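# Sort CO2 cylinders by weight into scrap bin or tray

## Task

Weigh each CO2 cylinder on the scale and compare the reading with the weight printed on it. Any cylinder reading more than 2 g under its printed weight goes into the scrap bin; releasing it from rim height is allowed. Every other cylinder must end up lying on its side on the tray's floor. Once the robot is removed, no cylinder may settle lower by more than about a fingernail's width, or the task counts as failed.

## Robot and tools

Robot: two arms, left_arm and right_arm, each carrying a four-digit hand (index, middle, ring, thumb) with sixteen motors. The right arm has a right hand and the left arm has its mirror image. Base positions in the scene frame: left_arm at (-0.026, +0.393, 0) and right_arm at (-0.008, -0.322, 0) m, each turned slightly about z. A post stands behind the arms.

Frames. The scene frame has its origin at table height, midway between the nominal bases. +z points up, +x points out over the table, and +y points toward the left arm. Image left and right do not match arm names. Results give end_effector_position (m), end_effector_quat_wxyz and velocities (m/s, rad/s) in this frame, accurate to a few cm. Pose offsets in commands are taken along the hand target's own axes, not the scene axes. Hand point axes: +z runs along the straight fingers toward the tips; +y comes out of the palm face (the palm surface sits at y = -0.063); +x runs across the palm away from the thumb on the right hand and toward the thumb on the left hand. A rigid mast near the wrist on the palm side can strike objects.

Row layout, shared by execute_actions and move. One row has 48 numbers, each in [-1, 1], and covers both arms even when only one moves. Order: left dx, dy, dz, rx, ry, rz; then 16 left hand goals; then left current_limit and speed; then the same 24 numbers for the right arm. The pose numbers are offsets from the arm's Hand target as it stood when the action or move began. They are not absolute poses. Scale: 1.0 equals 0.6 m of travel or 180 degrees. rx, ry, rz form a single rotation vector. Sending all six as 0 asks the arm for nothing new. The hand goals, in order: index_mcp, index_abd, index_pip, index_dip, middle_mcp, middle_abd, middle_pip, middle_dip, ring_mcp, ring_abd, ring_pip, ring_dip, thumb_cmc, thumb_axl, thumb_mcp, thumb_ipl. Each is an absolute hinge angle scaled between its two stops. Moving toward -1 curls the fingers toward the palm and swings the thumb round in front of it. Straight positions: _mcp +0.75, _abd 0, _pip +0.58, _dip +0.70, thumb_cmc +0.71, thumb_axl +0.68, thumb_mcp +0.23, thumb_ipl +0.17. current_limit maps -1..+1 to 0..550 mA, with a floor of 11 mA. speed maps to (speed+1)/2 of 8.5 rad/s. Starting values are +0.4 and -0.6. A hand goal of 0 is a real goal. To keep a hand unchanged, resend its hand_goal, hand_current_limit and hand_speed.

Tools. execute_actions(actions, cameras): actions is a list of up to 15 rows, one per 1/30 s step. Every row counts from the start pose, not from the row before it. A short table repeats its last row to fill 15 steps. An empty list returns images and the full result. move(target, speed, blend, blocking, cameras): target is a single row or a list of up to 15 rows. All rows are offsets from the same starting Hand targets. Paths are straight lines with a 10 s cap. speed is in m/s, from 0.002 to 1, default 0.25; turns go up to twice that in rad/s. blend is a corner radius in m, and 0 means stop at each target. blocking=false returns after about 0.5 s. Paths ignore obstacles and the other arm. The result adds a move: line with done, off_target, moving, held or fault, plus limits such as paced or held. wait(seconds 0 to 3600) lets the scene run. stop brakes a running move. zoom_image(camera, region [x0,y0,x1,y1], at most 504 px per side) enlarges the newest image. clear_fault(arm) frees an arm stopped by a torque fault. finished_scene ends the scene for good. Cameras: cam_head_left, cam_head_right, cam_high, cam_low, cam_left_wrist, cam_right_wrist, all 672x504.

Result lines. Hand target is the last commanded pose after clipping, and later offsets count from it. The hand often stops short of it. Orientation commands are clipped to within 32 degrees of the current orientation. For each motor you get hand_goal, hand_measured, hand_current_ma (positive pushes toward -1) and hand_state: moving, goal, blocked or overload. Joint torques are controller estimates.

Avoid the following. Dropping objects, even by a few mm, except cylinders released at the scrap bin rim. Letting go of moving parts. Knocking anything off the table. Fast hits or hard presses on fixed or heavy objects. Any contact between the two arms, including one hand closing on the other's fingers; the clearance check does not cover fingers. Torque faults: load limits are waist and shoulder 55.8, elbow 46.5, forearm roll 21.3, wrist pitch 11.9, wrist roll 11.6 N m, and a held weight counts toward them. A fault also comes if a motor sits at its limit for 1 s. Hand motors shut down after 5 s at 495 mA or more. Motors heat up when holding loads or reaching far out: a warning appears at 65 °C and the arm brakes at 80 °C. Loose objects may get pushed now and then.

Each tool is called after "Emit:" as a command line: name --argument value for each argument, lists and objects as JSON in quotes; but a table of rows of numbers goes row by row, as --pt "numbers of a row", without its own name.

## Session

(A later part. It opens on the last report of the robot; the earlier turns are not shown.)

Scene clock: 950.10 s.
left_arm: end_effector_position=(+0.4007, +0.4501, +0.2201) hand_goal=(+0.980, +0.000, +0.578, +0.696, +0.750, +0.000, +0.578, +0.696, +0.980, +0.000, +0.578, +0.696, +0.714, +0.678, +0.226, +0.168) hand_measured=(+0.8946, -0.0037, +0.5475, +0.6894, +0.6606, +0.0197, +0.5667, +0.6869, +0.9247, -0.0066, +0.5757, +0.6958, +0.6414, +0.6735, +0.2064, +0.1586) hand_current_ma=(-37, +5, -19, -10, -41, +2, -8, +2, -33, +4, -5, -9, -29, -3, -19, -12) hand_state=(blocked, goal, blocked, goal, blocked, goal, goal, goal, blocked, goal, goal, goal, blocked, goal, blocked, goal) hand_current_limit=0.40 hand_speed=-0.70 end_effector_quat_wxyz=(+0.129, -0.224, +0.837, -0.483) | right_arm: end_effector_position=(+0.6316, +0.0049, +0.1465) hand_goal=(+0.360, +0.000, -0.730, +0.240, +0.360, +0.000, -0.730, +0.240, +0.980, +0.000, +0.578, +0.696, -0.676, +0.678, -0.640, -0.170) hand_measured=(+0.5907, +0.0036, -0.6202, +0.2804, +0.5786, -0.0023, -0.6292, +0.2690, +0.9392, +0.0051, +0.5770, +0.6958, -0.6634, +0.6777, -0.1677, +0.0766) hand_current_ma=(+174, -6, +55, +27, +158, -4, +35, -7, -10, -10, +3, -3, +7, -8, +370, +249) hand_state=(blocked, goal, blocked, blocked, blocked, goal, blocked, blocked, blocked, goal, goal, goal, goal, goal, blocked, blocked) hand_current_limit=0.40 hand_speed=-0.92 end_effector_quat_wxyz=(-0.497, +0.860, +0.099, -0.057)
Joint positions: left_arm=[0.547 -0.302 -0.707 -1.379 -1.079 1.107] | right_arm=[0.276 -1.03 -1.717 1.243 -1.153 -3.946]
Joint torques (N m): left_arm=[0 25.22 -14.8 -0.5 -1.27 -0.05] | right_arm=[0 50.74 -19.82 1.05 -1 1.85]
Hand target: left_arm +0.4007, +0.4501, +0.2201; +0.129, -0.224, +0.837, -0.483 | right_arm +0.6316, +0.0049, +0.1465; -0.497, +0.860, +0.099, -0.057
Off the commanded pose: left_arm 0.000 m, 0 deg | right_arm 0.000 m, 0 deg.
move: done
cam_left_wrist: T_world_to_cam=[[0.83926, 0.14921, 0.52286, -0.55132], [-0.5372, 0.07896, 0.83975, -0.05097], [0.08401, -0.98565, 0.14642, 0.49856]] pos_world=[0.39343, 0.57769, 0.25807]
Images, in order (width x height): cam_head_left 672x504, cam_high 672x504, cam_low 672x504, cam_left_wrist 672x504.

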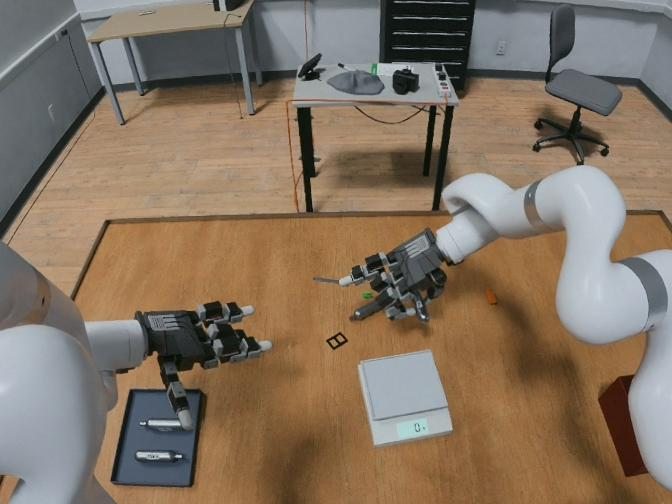

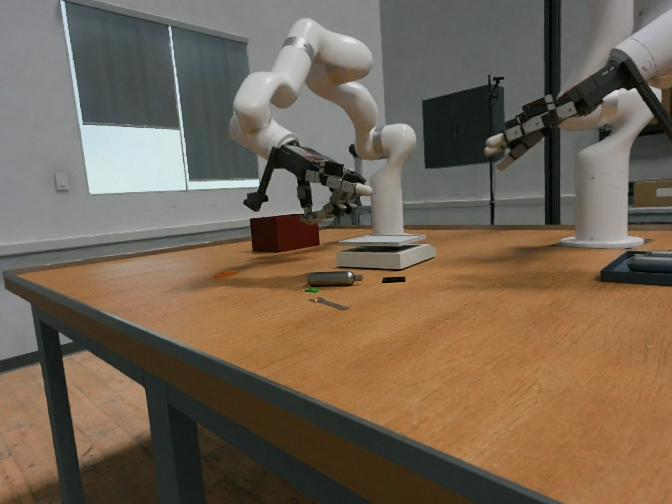

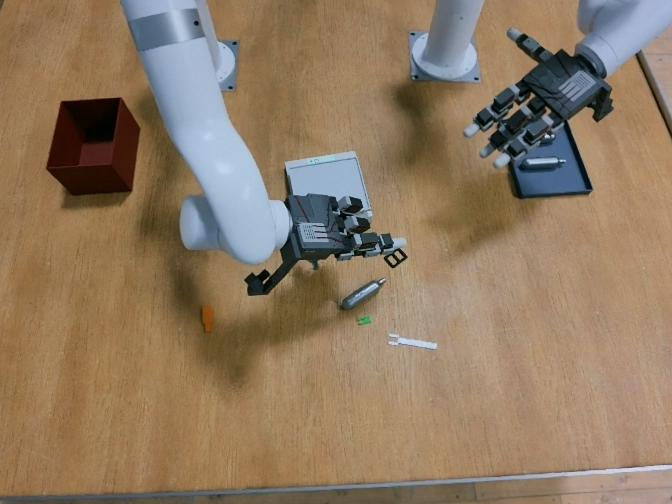

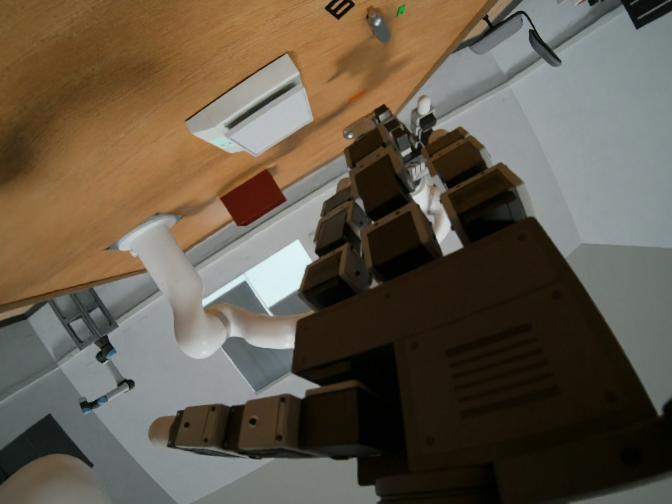

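Emit:
move --target '[0,0,0,0,0,0,0.98,0,0.577,0.696,0.75,0,0.577,0.696,0.98,0,0.577,0.696,0.714,0.678,0.226,0.168,0.4,-0.7,-0.2547,-0.0703,0.1103,0,0.0625,0.0361,0.36,0,-0.73,0.24,0.36,0,-0.73,0.24,0.98,0,0.577,0.696,-0.677,0.678,-0.64,-0.17,0.4,-0.92]' --speed 0.15 --cameras '["cam_low","cam_head_left","cam_left_wrist","cam_high"]'

Emit:
zoom_image --camera "cam_high" --region '[270, 140, 450, 290]'

Emit:
zoom_image --camera "cam_left_wrist" --region '[100, 0, 440, 220]'

Emit:
zoom_image --camera "cam_low" --region '[230, 120, 420, 260]'

Scene clock: 965.47 s.
left_arm: end_effector_position=(+0.4007, +0.4501, +0.2201) hand_goal=(+0.980, +0.000, +0.578, +0.696, +0.750, +0.000, +0.578, +0.696, +0.980, +0.000, +0.578, +0.696, +0.714, +0.678, +0.226, +0.168) hand_measured=(+0.8946, -0.0037, +0.5475, +0.6881, +0.6606, +0.0197, +0.5667, +0.6869, +0.9247, -0.0066, +0.5770, +0.6958, +0.6414, +0.6735, +0.2054, +0.1586) hand_current_ma=(-43, +1, -17, -9, -39, +2, -8, -5, -32, -3, -8, -10, -31, -7, -16, -8) hand_state=(blocked, goal, blocked, goal, blocked, goal, goal, goal, blocked, goal, goal, goal, blocked, goal, blocked, goal) hand_current_limit=0.40 hand_speed=-0.70 end_effector_quat_wxyz=(+0.129, -0.224, +0.837, -0.483) | right_arm: end_effector_position=(+0.4650, +0.0466, +0.1499) hand_goal=(+0.360, +0.000, -0.730, +0.240, +0.360, +0.000, -0.730, +0.240, +0.980, +0.000, +0.578, +0.696, -0.676, +0.678, -0.640, -0.170) hand_measured=(+0.5907, +0.0007, -0.6189, +0.2792, +0.5786, -0.0052, -0.6292, +0.2690, +0.9380, +0.0051, +0.5770, +0.6958, -0.6634, +0.6777, -0.1677, +0.0766) hand_current_ma=(+162, -5, +61, +21, +148, -10, +45, +4, -12, -5, -5, -6, +7, -4, +382, +246) hand_state=(blocked, goal, blocked, blocked, blocked, goal, blocked, blocked, blocked, goal, goal, goal, goal, goal, blocked, blocked) hand_current_limit=0.40 hand_speed=-0.92 end_effector_quat_wxyz=(-0.500, +0.866, +0.001, +0.000)
Joint positions: left_arm=[0.547 -0.302 -0.707 -1.379 -1.079 1.107] | right_arm=[0.431 -0.668 -1.061 1.736 -0.933 -4.262]
Joint torques (N m): left_arm=[0 25.22 -14.8 -0.5 -1.27 -0.05] | right_arm=[0 39.47 -17.16 0.44 -1.26 -1.64]
Hand target: left_arm +0.4007, +0.4501, +0.2201; +0.129, -0.224, +0.837, -0.483 | right_arm +0.4650, +0.0466, +0.1499; -0.500, +0.866, +0.001, +0.000
Off the commanded pose: left_arm 0.000 m, 0 deg | right_arm 0.000 m, 0 deg.
move: done
cam_left_wrist: T_world_to_cam=[[0.83926, 0.14921, 0.52286, -0.55132], [-0.5372, 0.07896, 0.83975, -0.05097], [0.08401, -0.98565, 0.14642, 0.49856]] pos_world=[0.39343, 0.57769, 0.25807]
Images, in order (width x height): cam_head_left 672x504, cam_high 672x504, cam_low 672x504, cam_left_wrist 672x504.

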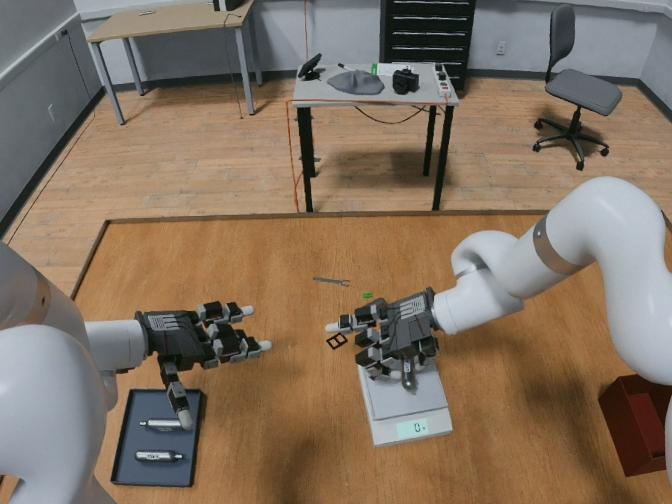

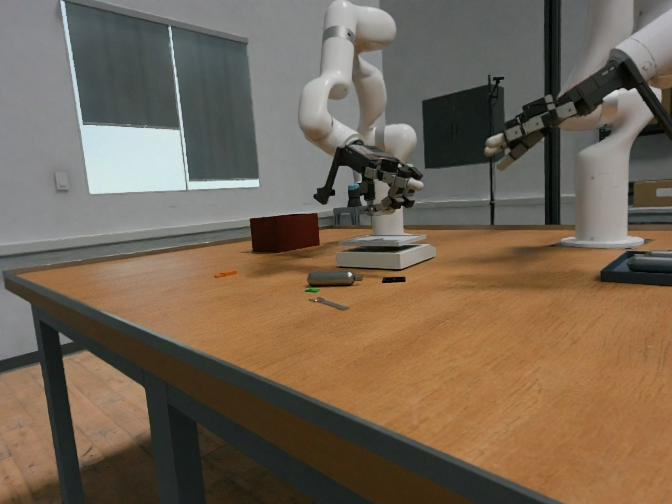

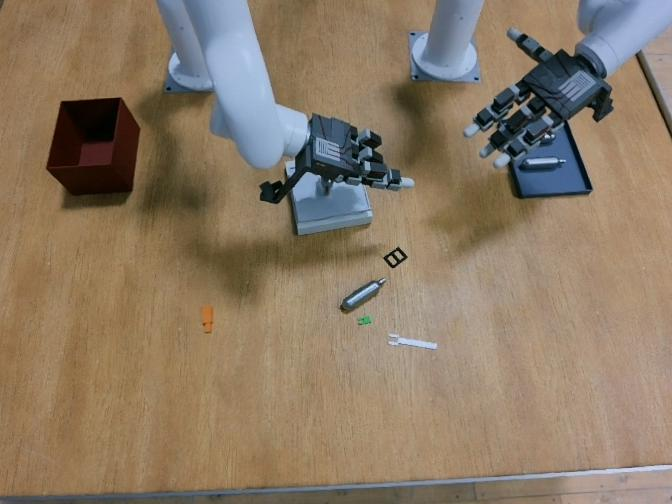

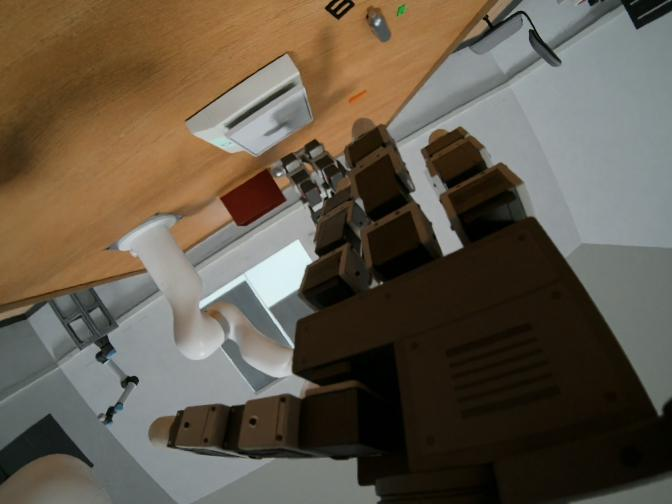

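Scaled by 2.800.

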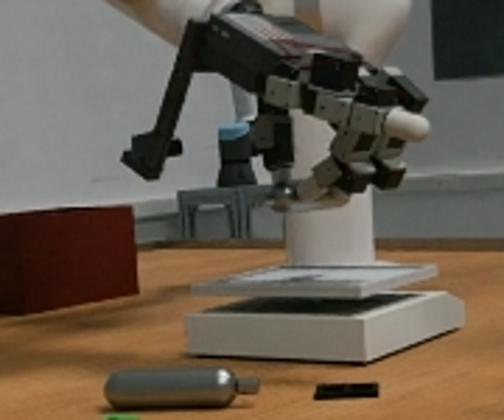

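Scaled by 1.482 from the camera's image (finer frame: 960x720).

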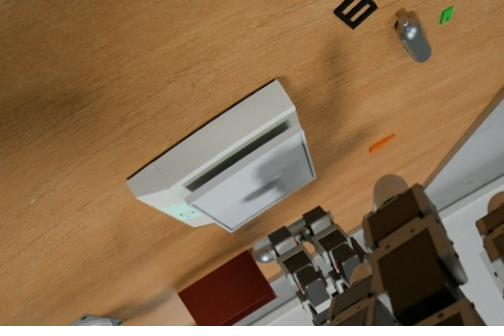

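Scaled by 2.653.

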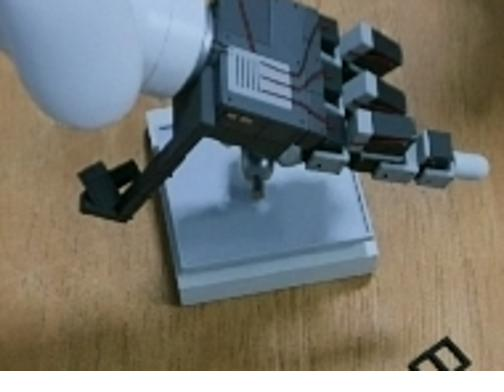

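Emit:
move --pt "0 0 0 0 0 0 0.98 0 0.577 0.696 0.75 0 0.577 0.696 0.98 0 0.577 0.696 0.714 0.678 0.226 0.168 0.4 -0.7 0 0.1347 0.0777 0 0 0 0.36 0 -0.73 0.24 0.36 0 -0.73 0.24 0.98 0 0.577 0.696 -0.677 0.678 -0.64 -0.17 0.4 -0.92" --pt "0 0 0 0 0 0 0.98 0 0.577 0.696 0.75 0 0.577 0.696 0.98 0 0.577 0.696 0.714 0.678 0.226 0.168 0.4 -0.7 0 0.1479 0.0854 0 0 0 0.36 0 -0.73 0.24 0.36 0 -0.73 0.24 0.98 0 0.577 0.696 -0.677 0.678 -0.64 -0.17 0.4 -0.92" --speed '[0.1,0.02]' --blend '[0.005,0]' --cameras '["cam_low","cam_head_left","cam_high"]'

Emit:
zoom_image --camera "cam_high" --region '[300, 170, 450, 290]'

Emit:
zoom_image --camera "cam_head_left" --region '[340, 300, 470, 450]'

Scene clock: 974.83 s.
left_arm: end_effector_position=(+0.4007, +0.4501, +0.2201) hand_goal=(+0.980, +0.000, +0.578, +0.696, +0.750, +0.000, +0.578, +0.696, +0.980, +0.000, +0.578, +0.696, +0.714, +0.678, +0.226, +0.168) hand_measured=(+0.8958, -0.0037, +0.5475, +0.6881, +0.6606, +0.0197, +0.5680, +0.6869, +0.9247, -0.0052, +0.5757, +0.6958, +0.6414, +0.6746, +0.2054, +0.1586) hand_current_ma=(-39, +1, -26, -9, -41, +6, -13, +3, -37, +2, -10, -14, -33, -5, -18, -8) hand_state=(blocked, goal, blocked, goal, blocked, goal, goal, goal, blocked, goal, goal, goal, blocked, goal, blocked, goal) hand_current_limit=0.40 hand_speed=-0.70 end_effector_quat_wxyz=(+0.129, -0.224, +0.837, -0.483) | right_arm: end_effector_position=(+0.4789, +0.0528, +0.1054) hand_goal=(+0.360, +0.000, -0.730, +0.240, +0.360, +0.000, -0.730, +0.240, +0.980, +0.000, +0.578, +0.696, -0.676, +0.678, -0.640, -0.170) hand_measured=(+0.3724, +0.0036, -0.7216, +0.2371, +0.3543, -0.0037, -0.6997, +0.2448, +0.9307, -0.0008, +0.5718, +0.6958, -0.6860, +0.6714, -0.3300, -0.1349) hand_current_ma=(+5, -8, +4, +14, -2, -6, +3, -6, -18, -6, -10, +0, +0, -11, +76, +18) hand_state=(goal, goal, goal, goal, goal, goal, blocked, goal, blocked, goal, goal, goal, goal, goal, moving, blocked) hand_current_limit=0.40 hand_speed=-0.92 end_effector_quat_wxyz=(-0.510, +0.860, +0.013, +0.021)
Joint positions: left_arm=[0.547 -0.302 -0.707 -1.379 -1.079 1.107] | right_arm=[0.431 -0.771 -1.091 1.826 -0.96 -4.415]
Joint torques (N m): left_arm=[0 25.22 -14.8 -0.5 -1.27 -0.05] | right_arm=[0 41.28 -16.18 0.34 -1.31 0]
Hand target: left_arm +0.4007, +0.4501, +0.2201; +0.129, -0.224, +0.837, -0.483 | right_arm +0.4789, +0.0528, +0.1054; -0.510, +0.860, +0.013, +0.021 (not the last commanded pose)
Off the commanded pose: left_arm 0.000 m, 0 deg | right_arm 0.060 m, 3 deg.
TORQUE FAULT: the external load on joint 2 (shoulder) of the right arm reached its load limit, and that arm stopped. The contact can be on any part of that arm beyond that joint, not only on its tool. A torque fault puts only its own arm into a fault stop. That arm's remaining commands of this call were not run. The hold on joint 2 (shoulder) of that arm was moved back by the arm itself, up to 3 degrees, as the stop began. That arm is still stopped at the end of this call. While its stop runs, that arm, its gripper or tool too, takes no new command.
CLEAR FAULT: the right arm stays stopped (state 4) until you call clear_fault(arm="right_arm").
End effector pose when the fault began: right_arm: position (+0.4659, +0.0470, +0.0749), quat_wxyz (-0.501, +0.866, +0.001, +0.001)
Joint positions when the fault began: right_arm=[0.431 -0.822 -1.091 1.825 -0.959 -4.414]
move: fault (right_arm); path passed 0 of 2 targets; blend cut to 0.0046 m at target 1
Images, in order (width x height): cam_head_left 672x504, cam_high 672x504, cam_low 672x504.

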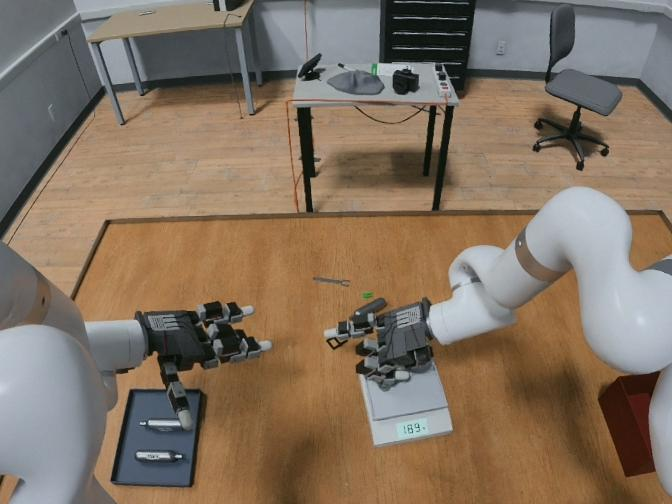

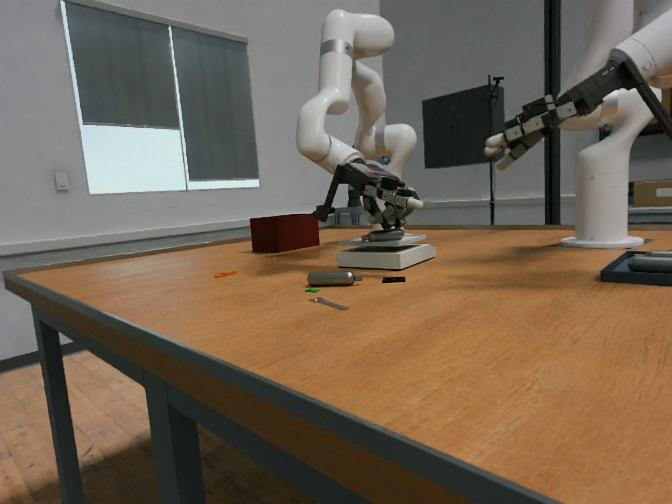

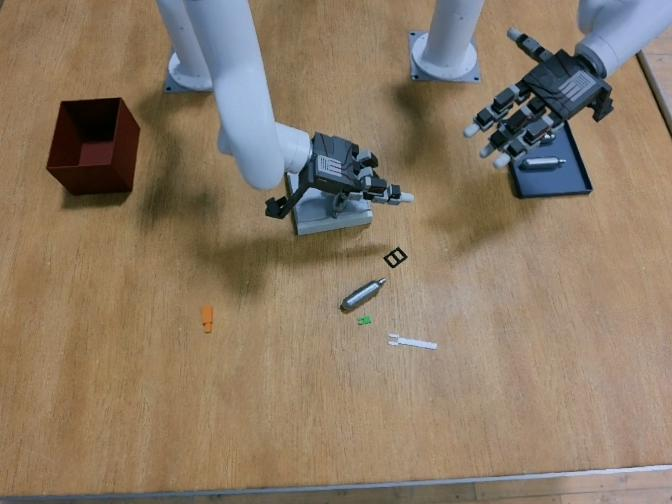

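Scaled by 3.360.

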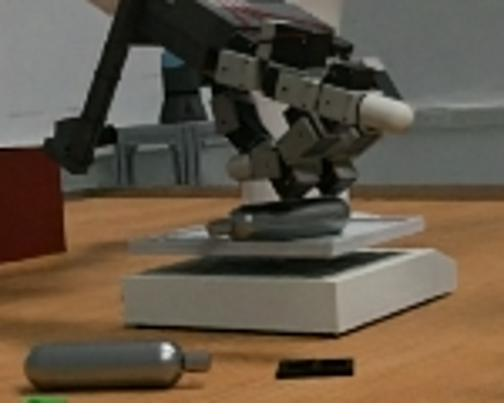

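Scaled by 3.360.

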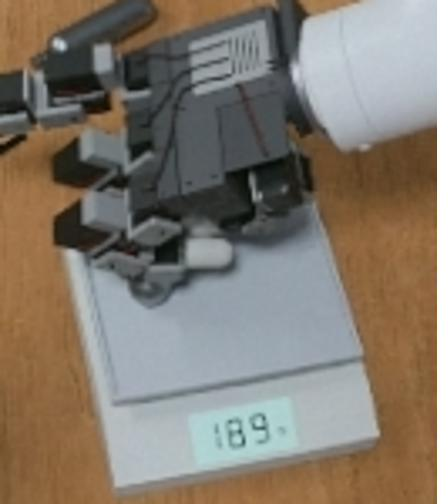

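Emit:
clear_fault --arm "right_arm" --cameras '["all"]'

Emit:
zoom_image --camera "cam_high" --region '[330, 190, 440, 270]'

Emit:
zoom_image --camera "cam_head_left" --region '[350, 330, 460, 450]'

Emit:
zoom_image --camera "cam_left_wrist" --region '[180, 60, 380, 240]'

Emit:
zoom_image --camera "cam_right_wrist" --region '[250, 0, 672, 300]'

Emit:
zoom_image --camera "cam_low" --region '[270, 120, 420, 260]'

Scene clock: 979.83 s.
left_arm: end_effector_position=(+0.4007, +0.4501, +0.2201) hand_goal=(+0.980, +0.000, +0.578, +0.696, +0.750, +0.000, +0.578, +0.696, +0.980, +0.000, +0.578, +0.696, +0.714, +0.678, +0.226, +0.168) hand_measured=(+0.8946, -0.0052, +0.5475, +0.6881, +0.6606, +0.0197, +0.5667, +0.6869, +0.9247, -0.0066, +0.5757, +0.6958, +0.6414, +0.6746, +0.2054, +0.1586) hand_current_ma=(-41, +9, -16, -11, -42, +10, -8, +0, -39, -2, -11, -11, -20, -7, -16, -15) hand_state=(blocked, goal, blocked, goal, blocked, goal, goal, goal, blocked, goal, goal, goal, blocked, goal, blocked, goal) hand_current_limit=0.40 hand_speed=-0.70 end_effector_quat_wxyz=(+0.129, -0.224, +0.837, -0.483) | right_arm: end_effector_position=(+0.4789, +0.0528, +0.1054) hand_goal=(+0.360, +0.000, -0.730, +0.240, +0.360, +0.000, -0.730, +0.240, +0.980, +0.000, +0.578, +0.696, -0.676, +0.678, -0.640, -0.170) hand_measured=(+0.4013, +0.0036, -0.7139, +0.2371, +0.3543, -0.0052, -0.6985, +0.2448, +0.9307, -0.0008, +0.5718, +0.6958, -0.6860, +0.6704, -0.3636, -0.1158) hand_current_ma=(+14, -13, +12, +10, -4, +4, +5, -1, -18, -10, -5, -3, -2, -10, +264, +25) hand_state=(blocked, goal, goal, goal, goal, goal, blocked, goal, blocked, goal, goal, goal, goal, goal, blocked, blocked) hand_current_limit=0.40 hand_speed=-0.92 end_effector_quat_wxyz=(-0.510, +0.860, +0.013, +0.021)
Joint positions: left_arm=[0.547 -0.302 -0.707 -1.379 -1.079 1.107] | right_arm=[0.431 -0.771 -1.091 1.826 -0.96 -4.415]
Joint torques (N m): left_arm=[0 25.22 -14.8 -0.5 -1.27 -0.05] | right_arm=[0 41.28 -16.19 0.34 -1.32 0]
Hand target: left_arm +0.4007, +0.4501, +0.2201; +0.129, -0.224, +0.837, -0.483 | right_arm +0.4789, +0.0528, +0.1054; -0.510, +0.860, +0.013, +0.021 (not the last commanded pose)
Off the commanded pose: left_arm 0.000 m, 0 deg | right_arm 0.060 m, 3 deg.
TORQUE FAULT, CONTINUED: the right arm's stop, for the torque fault of joint 2 (shoulder) that an earlier result reported, is over. The call counts as one of the actions that you can send in this scene. The hold on joint 2 (shoulder) of that arm was moved back by the arm itself, up to 3 degrees, as the stop began. That arm's target is now where it stood when the stop ended, not its last command. That arm keeps its grip as last carried out and accepts commands again: back off and push less far.
CLEAR FAULT: your call cleared the right arm's torque fault. If a joint's load stays at its limit, that arm stops again at once.
cam_left_wrist: T_world_to_cam=[[0.83926, 0.14921, 0.52286, -0.55132], [-0.5372, 0.07896, 0.83975, -0.05097], [0.08401, -0.98565, 0.14642, 0.49856]] pos_world=[0.39343, 0.57769, 0.25807]
cam_right_wrist: T_world_to_cam=[[-0.74224, -0.27875, -0.60941, 0.46814], [-0.50894, -0.35712, 0.78322, 0.13932], [-0.43596, 0.89149, 0.1232, 0.27278]] pos_world=[0.5373, -0.06294, 0.14257]

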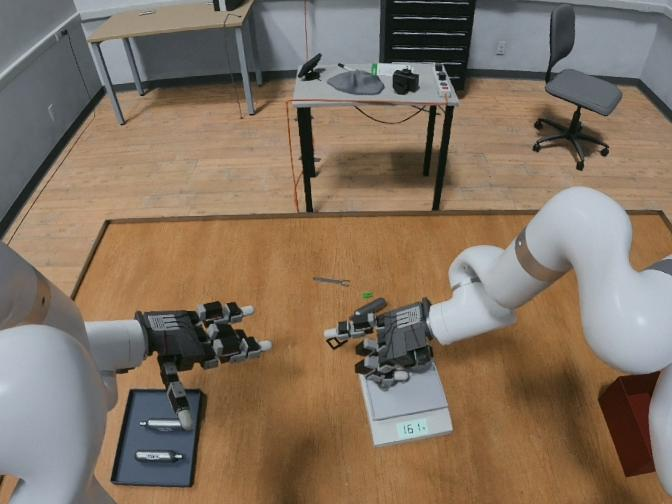

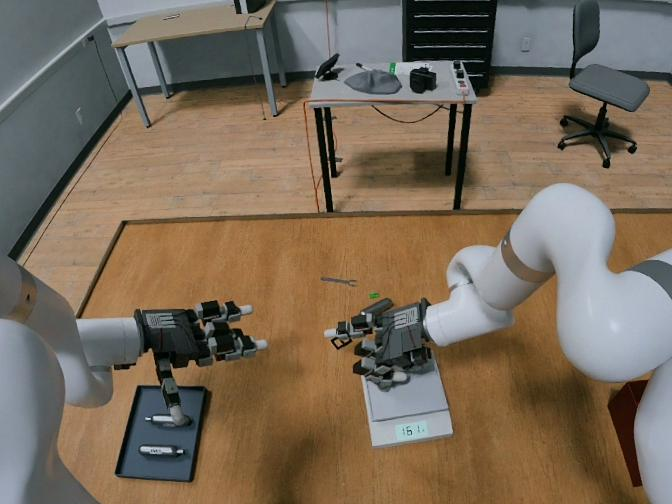

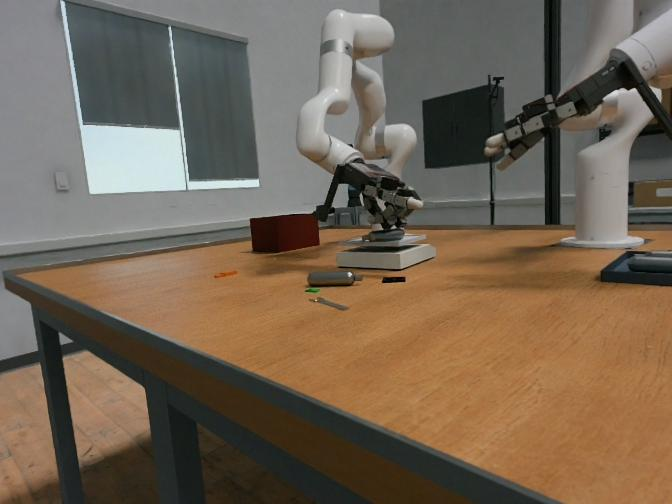

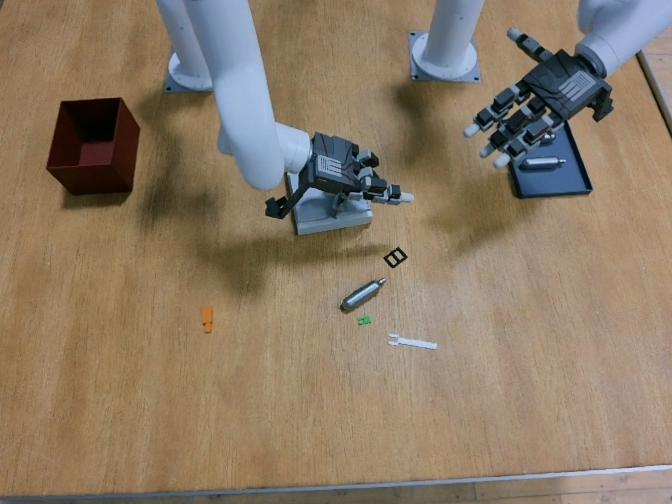

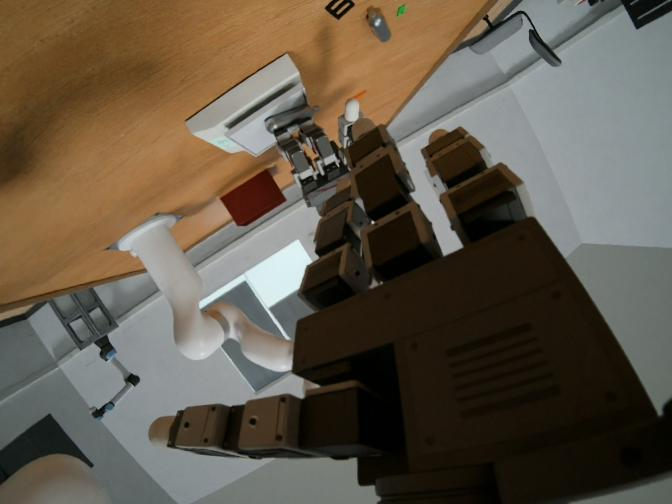

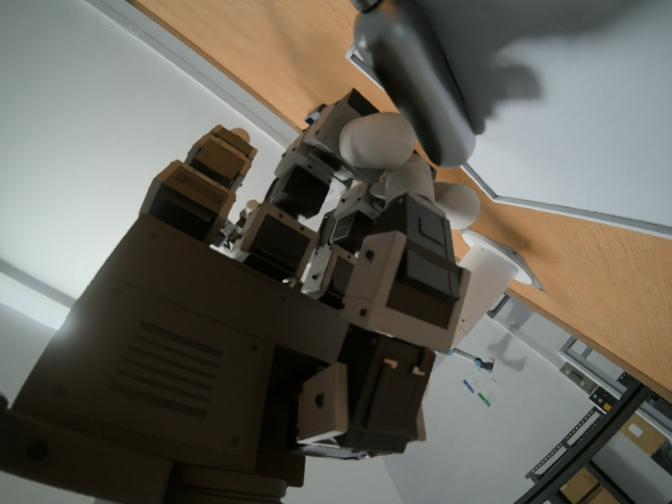

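Scaled by 4.582.

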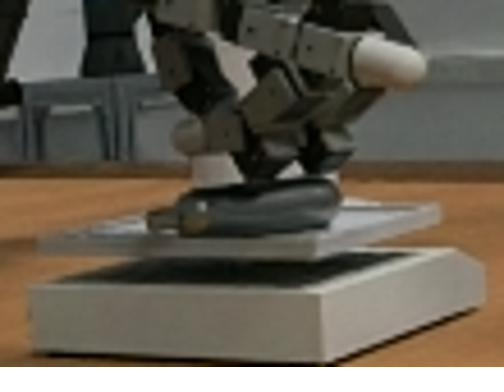

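Scaled by 4.200.

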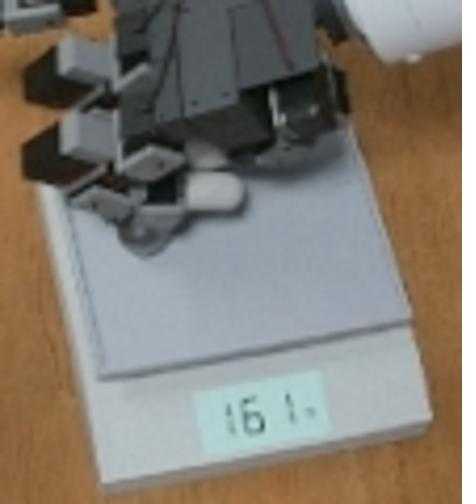

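Scaled by 2.520 from the camera's image (finer frame: 960x720).

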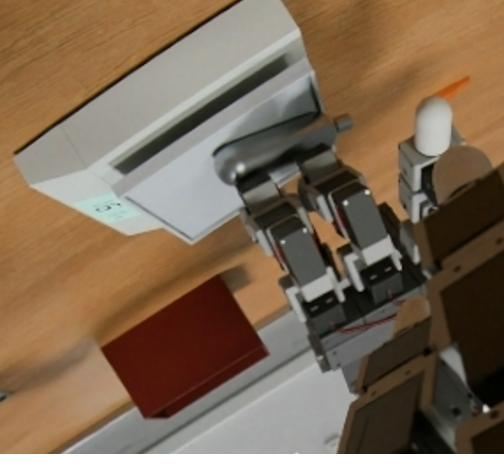

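Scaled by 1.194 from the camera's image (finer frame: 960x720).

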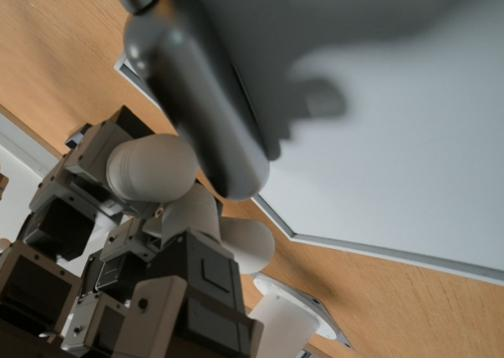

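Scaled by 3.360.

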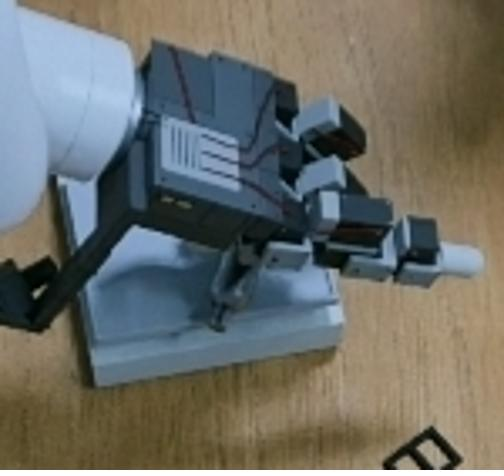

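Emit:
move --target '[0,0,0,0,0,0,0.98,0,0.577,0.696,0.75,0,0.577,0.696,0.98,0,0.577,0.696,0.714,0.678,0.226,0.168,0.4,-0.7,0,-0.0289,-0.0167,0,0,0,0.40,0,-0.71,0.24,0.36,0,-0.70,0.24,0.98,0,0.577,0.696,-0.677,0.678,-0.38,-0.12,0.4,-0.92]' --speed 0.03 --cameras '["cam_head_left","cam_left_wrist","cam_right_wrist","cam_low","cam_high"]'

Emit:
zoom_image --camera "cam_head_left" --region '[350, 330, 460, 450]'

Emit:
zoom_image --camera "cam_high" --region '[330, 190, 440, 270]'

Scene clock: 985.87 s.
left_arm: end_effector_position=(+0.4007, +0.4501, +0.2201) hand_goal=(+0.980, +0.000, +0.578, +0.696, +0.750, +0.000, +0.578, +0.696, +0.980, +0.000, +0.578, +0.696, +0.714, +0.678, +0.226, +0.168) hand_measured=(+0.8946, -0.0052, +0.5475, +0.6881, +0.6618, +0.0197, +0.5667, +0.6881, +0.9247, -0.0066, +0.5757, +0.6958, +0.6414, +0.6746, +0.2054, +0.1586) hand_current_ma=(-46, -1, -14, -6, -36, +13, -10, +0, -34, +0, -12, -5, -32, -10, -8, -12) hand_state=(blocked, goal, blocked, goal, blocked, goal, goal, goal, blocked, goal, goal, goal, blocked, goal, blocked, goal) hand_current_limit=0.40 hand_speed=-0.70 end_effector_quat_wxyz=(+0.129, -0.224, +0.837, -0.483) | right_arm: end_effector_position=(+0.4779, +0.0524, +0.1253) hand_goal=(+0.400, +0.000, -0.710, +0.240, +0.360, +0.000, -0.700, +0.240, +0.980, +0.000, +0.578, +0.696, -0.676, +0.678, -0.380, -0.120) hand_measured=(+0.4146, +0.0051, -0.7100, +0.2384, +0.3591, -0.0052, -0.6972, +0.2448, +0.9307, -0.0008, +0.5718, +0.6958, -0.6848, +0.6693, -0.3844, -0.0872) hand_current_ma=(+6, -11, +2, +11, +2, -10, -9, -5, -15, -10, +0, -3, +3, -16, +18, +19) hand_state=(goal, goal, goal, goal, goal, goal, goal, goal, blocked, goal, goal, goal, goal, goal, moving, blocked) hand_current_limit=0.40 hand_speed=-0.92 end_effector_quat_wxyz=(-0.510, +0.860, +0.013, +0.021)
Joint positions: left_arm=[0.547 -0.302 -0.707 -1.379 -1.079 1.107] | right_arm=[0.431 -0.729 -1.08 1.805 -0.953 -4.378]
Joint torques (N m): left_arm=[0 25.22 -14.8 -0.5 -1.27 -0.05] | right_arm=[0 40.62 -16.65 0.37 4.93 1.87]
Hand target: left_arm +0.4007, +0.4501, +0.2201; +0.129, -0.224, +0.837, -0.483 | right_arm +0.4779, +0.0524, +0.1254; -0.510, +0.860, +0.013, +0.021
Off the commanded pose: left_arm 0.000 m, 0 deg | right_arm 0.000 m, 0 deg.
move: done
cam_left_wrist: T_world_to_cam=[[0.83926, 0.14921, 0.52286, -0.55132], [-0.5372, 0.07896, 0.83975, -0.05097], [0.08401, -0.98565, 0.14642, 0.49856]] pos_world=[0.39343, 0.57769, 0.25807]
cam_right_wrist: T_world_to_cam=[[-0.74224, -0.27875, -0.60941, 0.47945], [-0.50894, -0.35712, 0.78322, 0.12297], [-0.43596, 0.89149, 0.1232, 0.27033]] pos_world=[0.5363, -0.06344, 0.16257]
Images, in order (width x height): cam_head_left 672x504, cam_high 672x504, cam_low 672x504, cam_left_wrist 672x504, cam_right_wrist 672x504.

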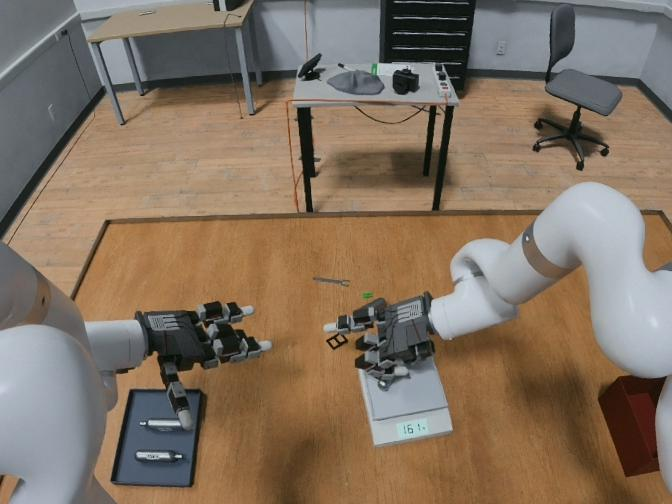

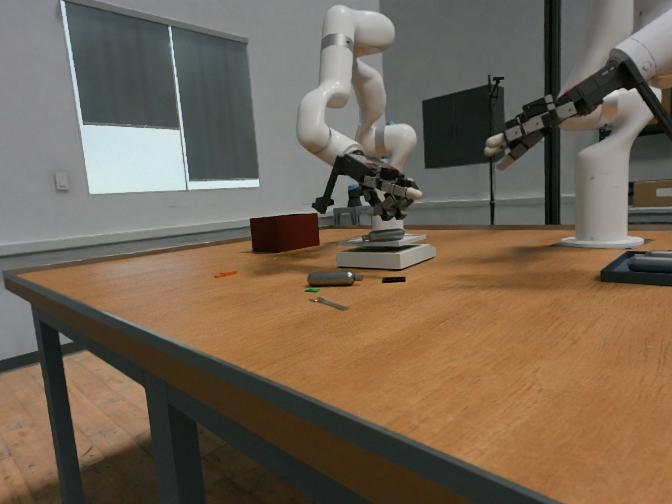

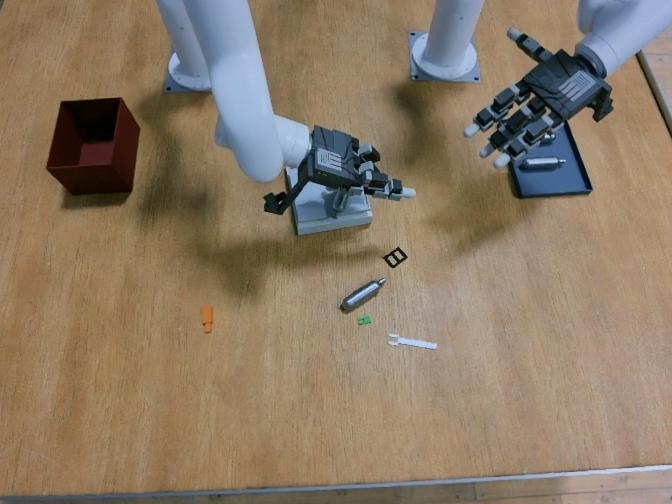

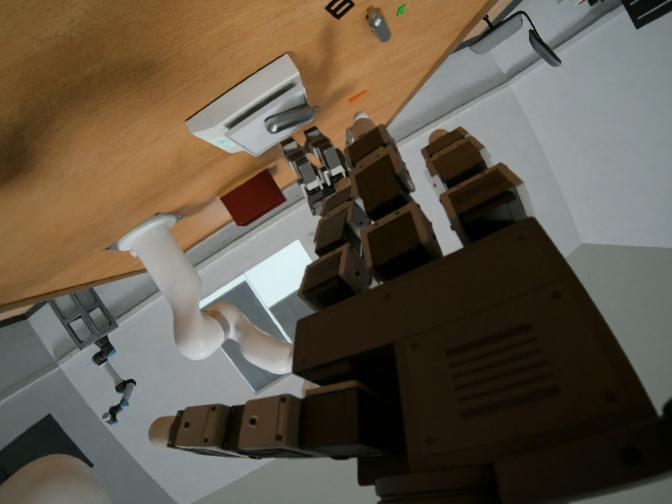

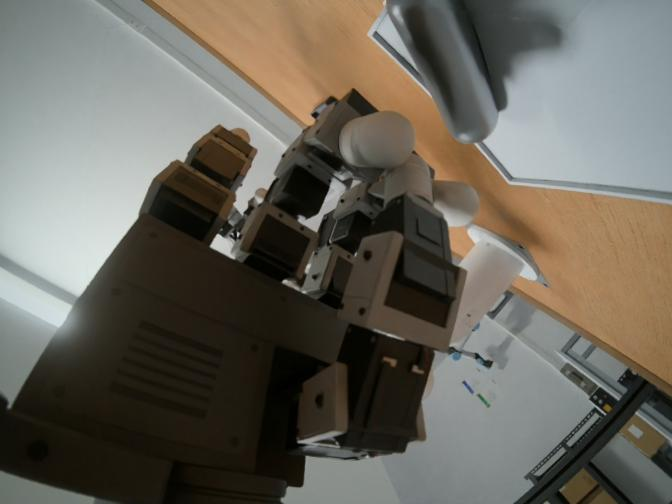

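Scaled by 4.200.

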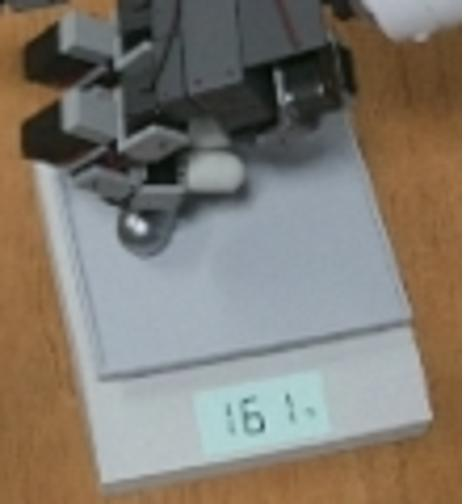

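Scaled by 4.582.

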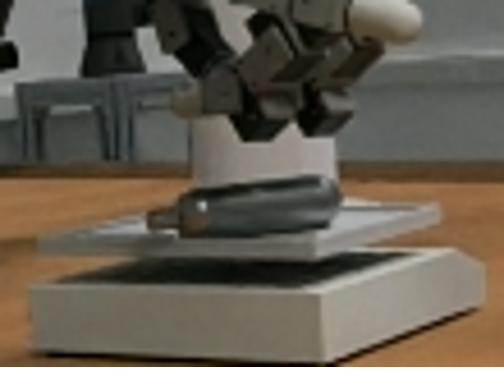

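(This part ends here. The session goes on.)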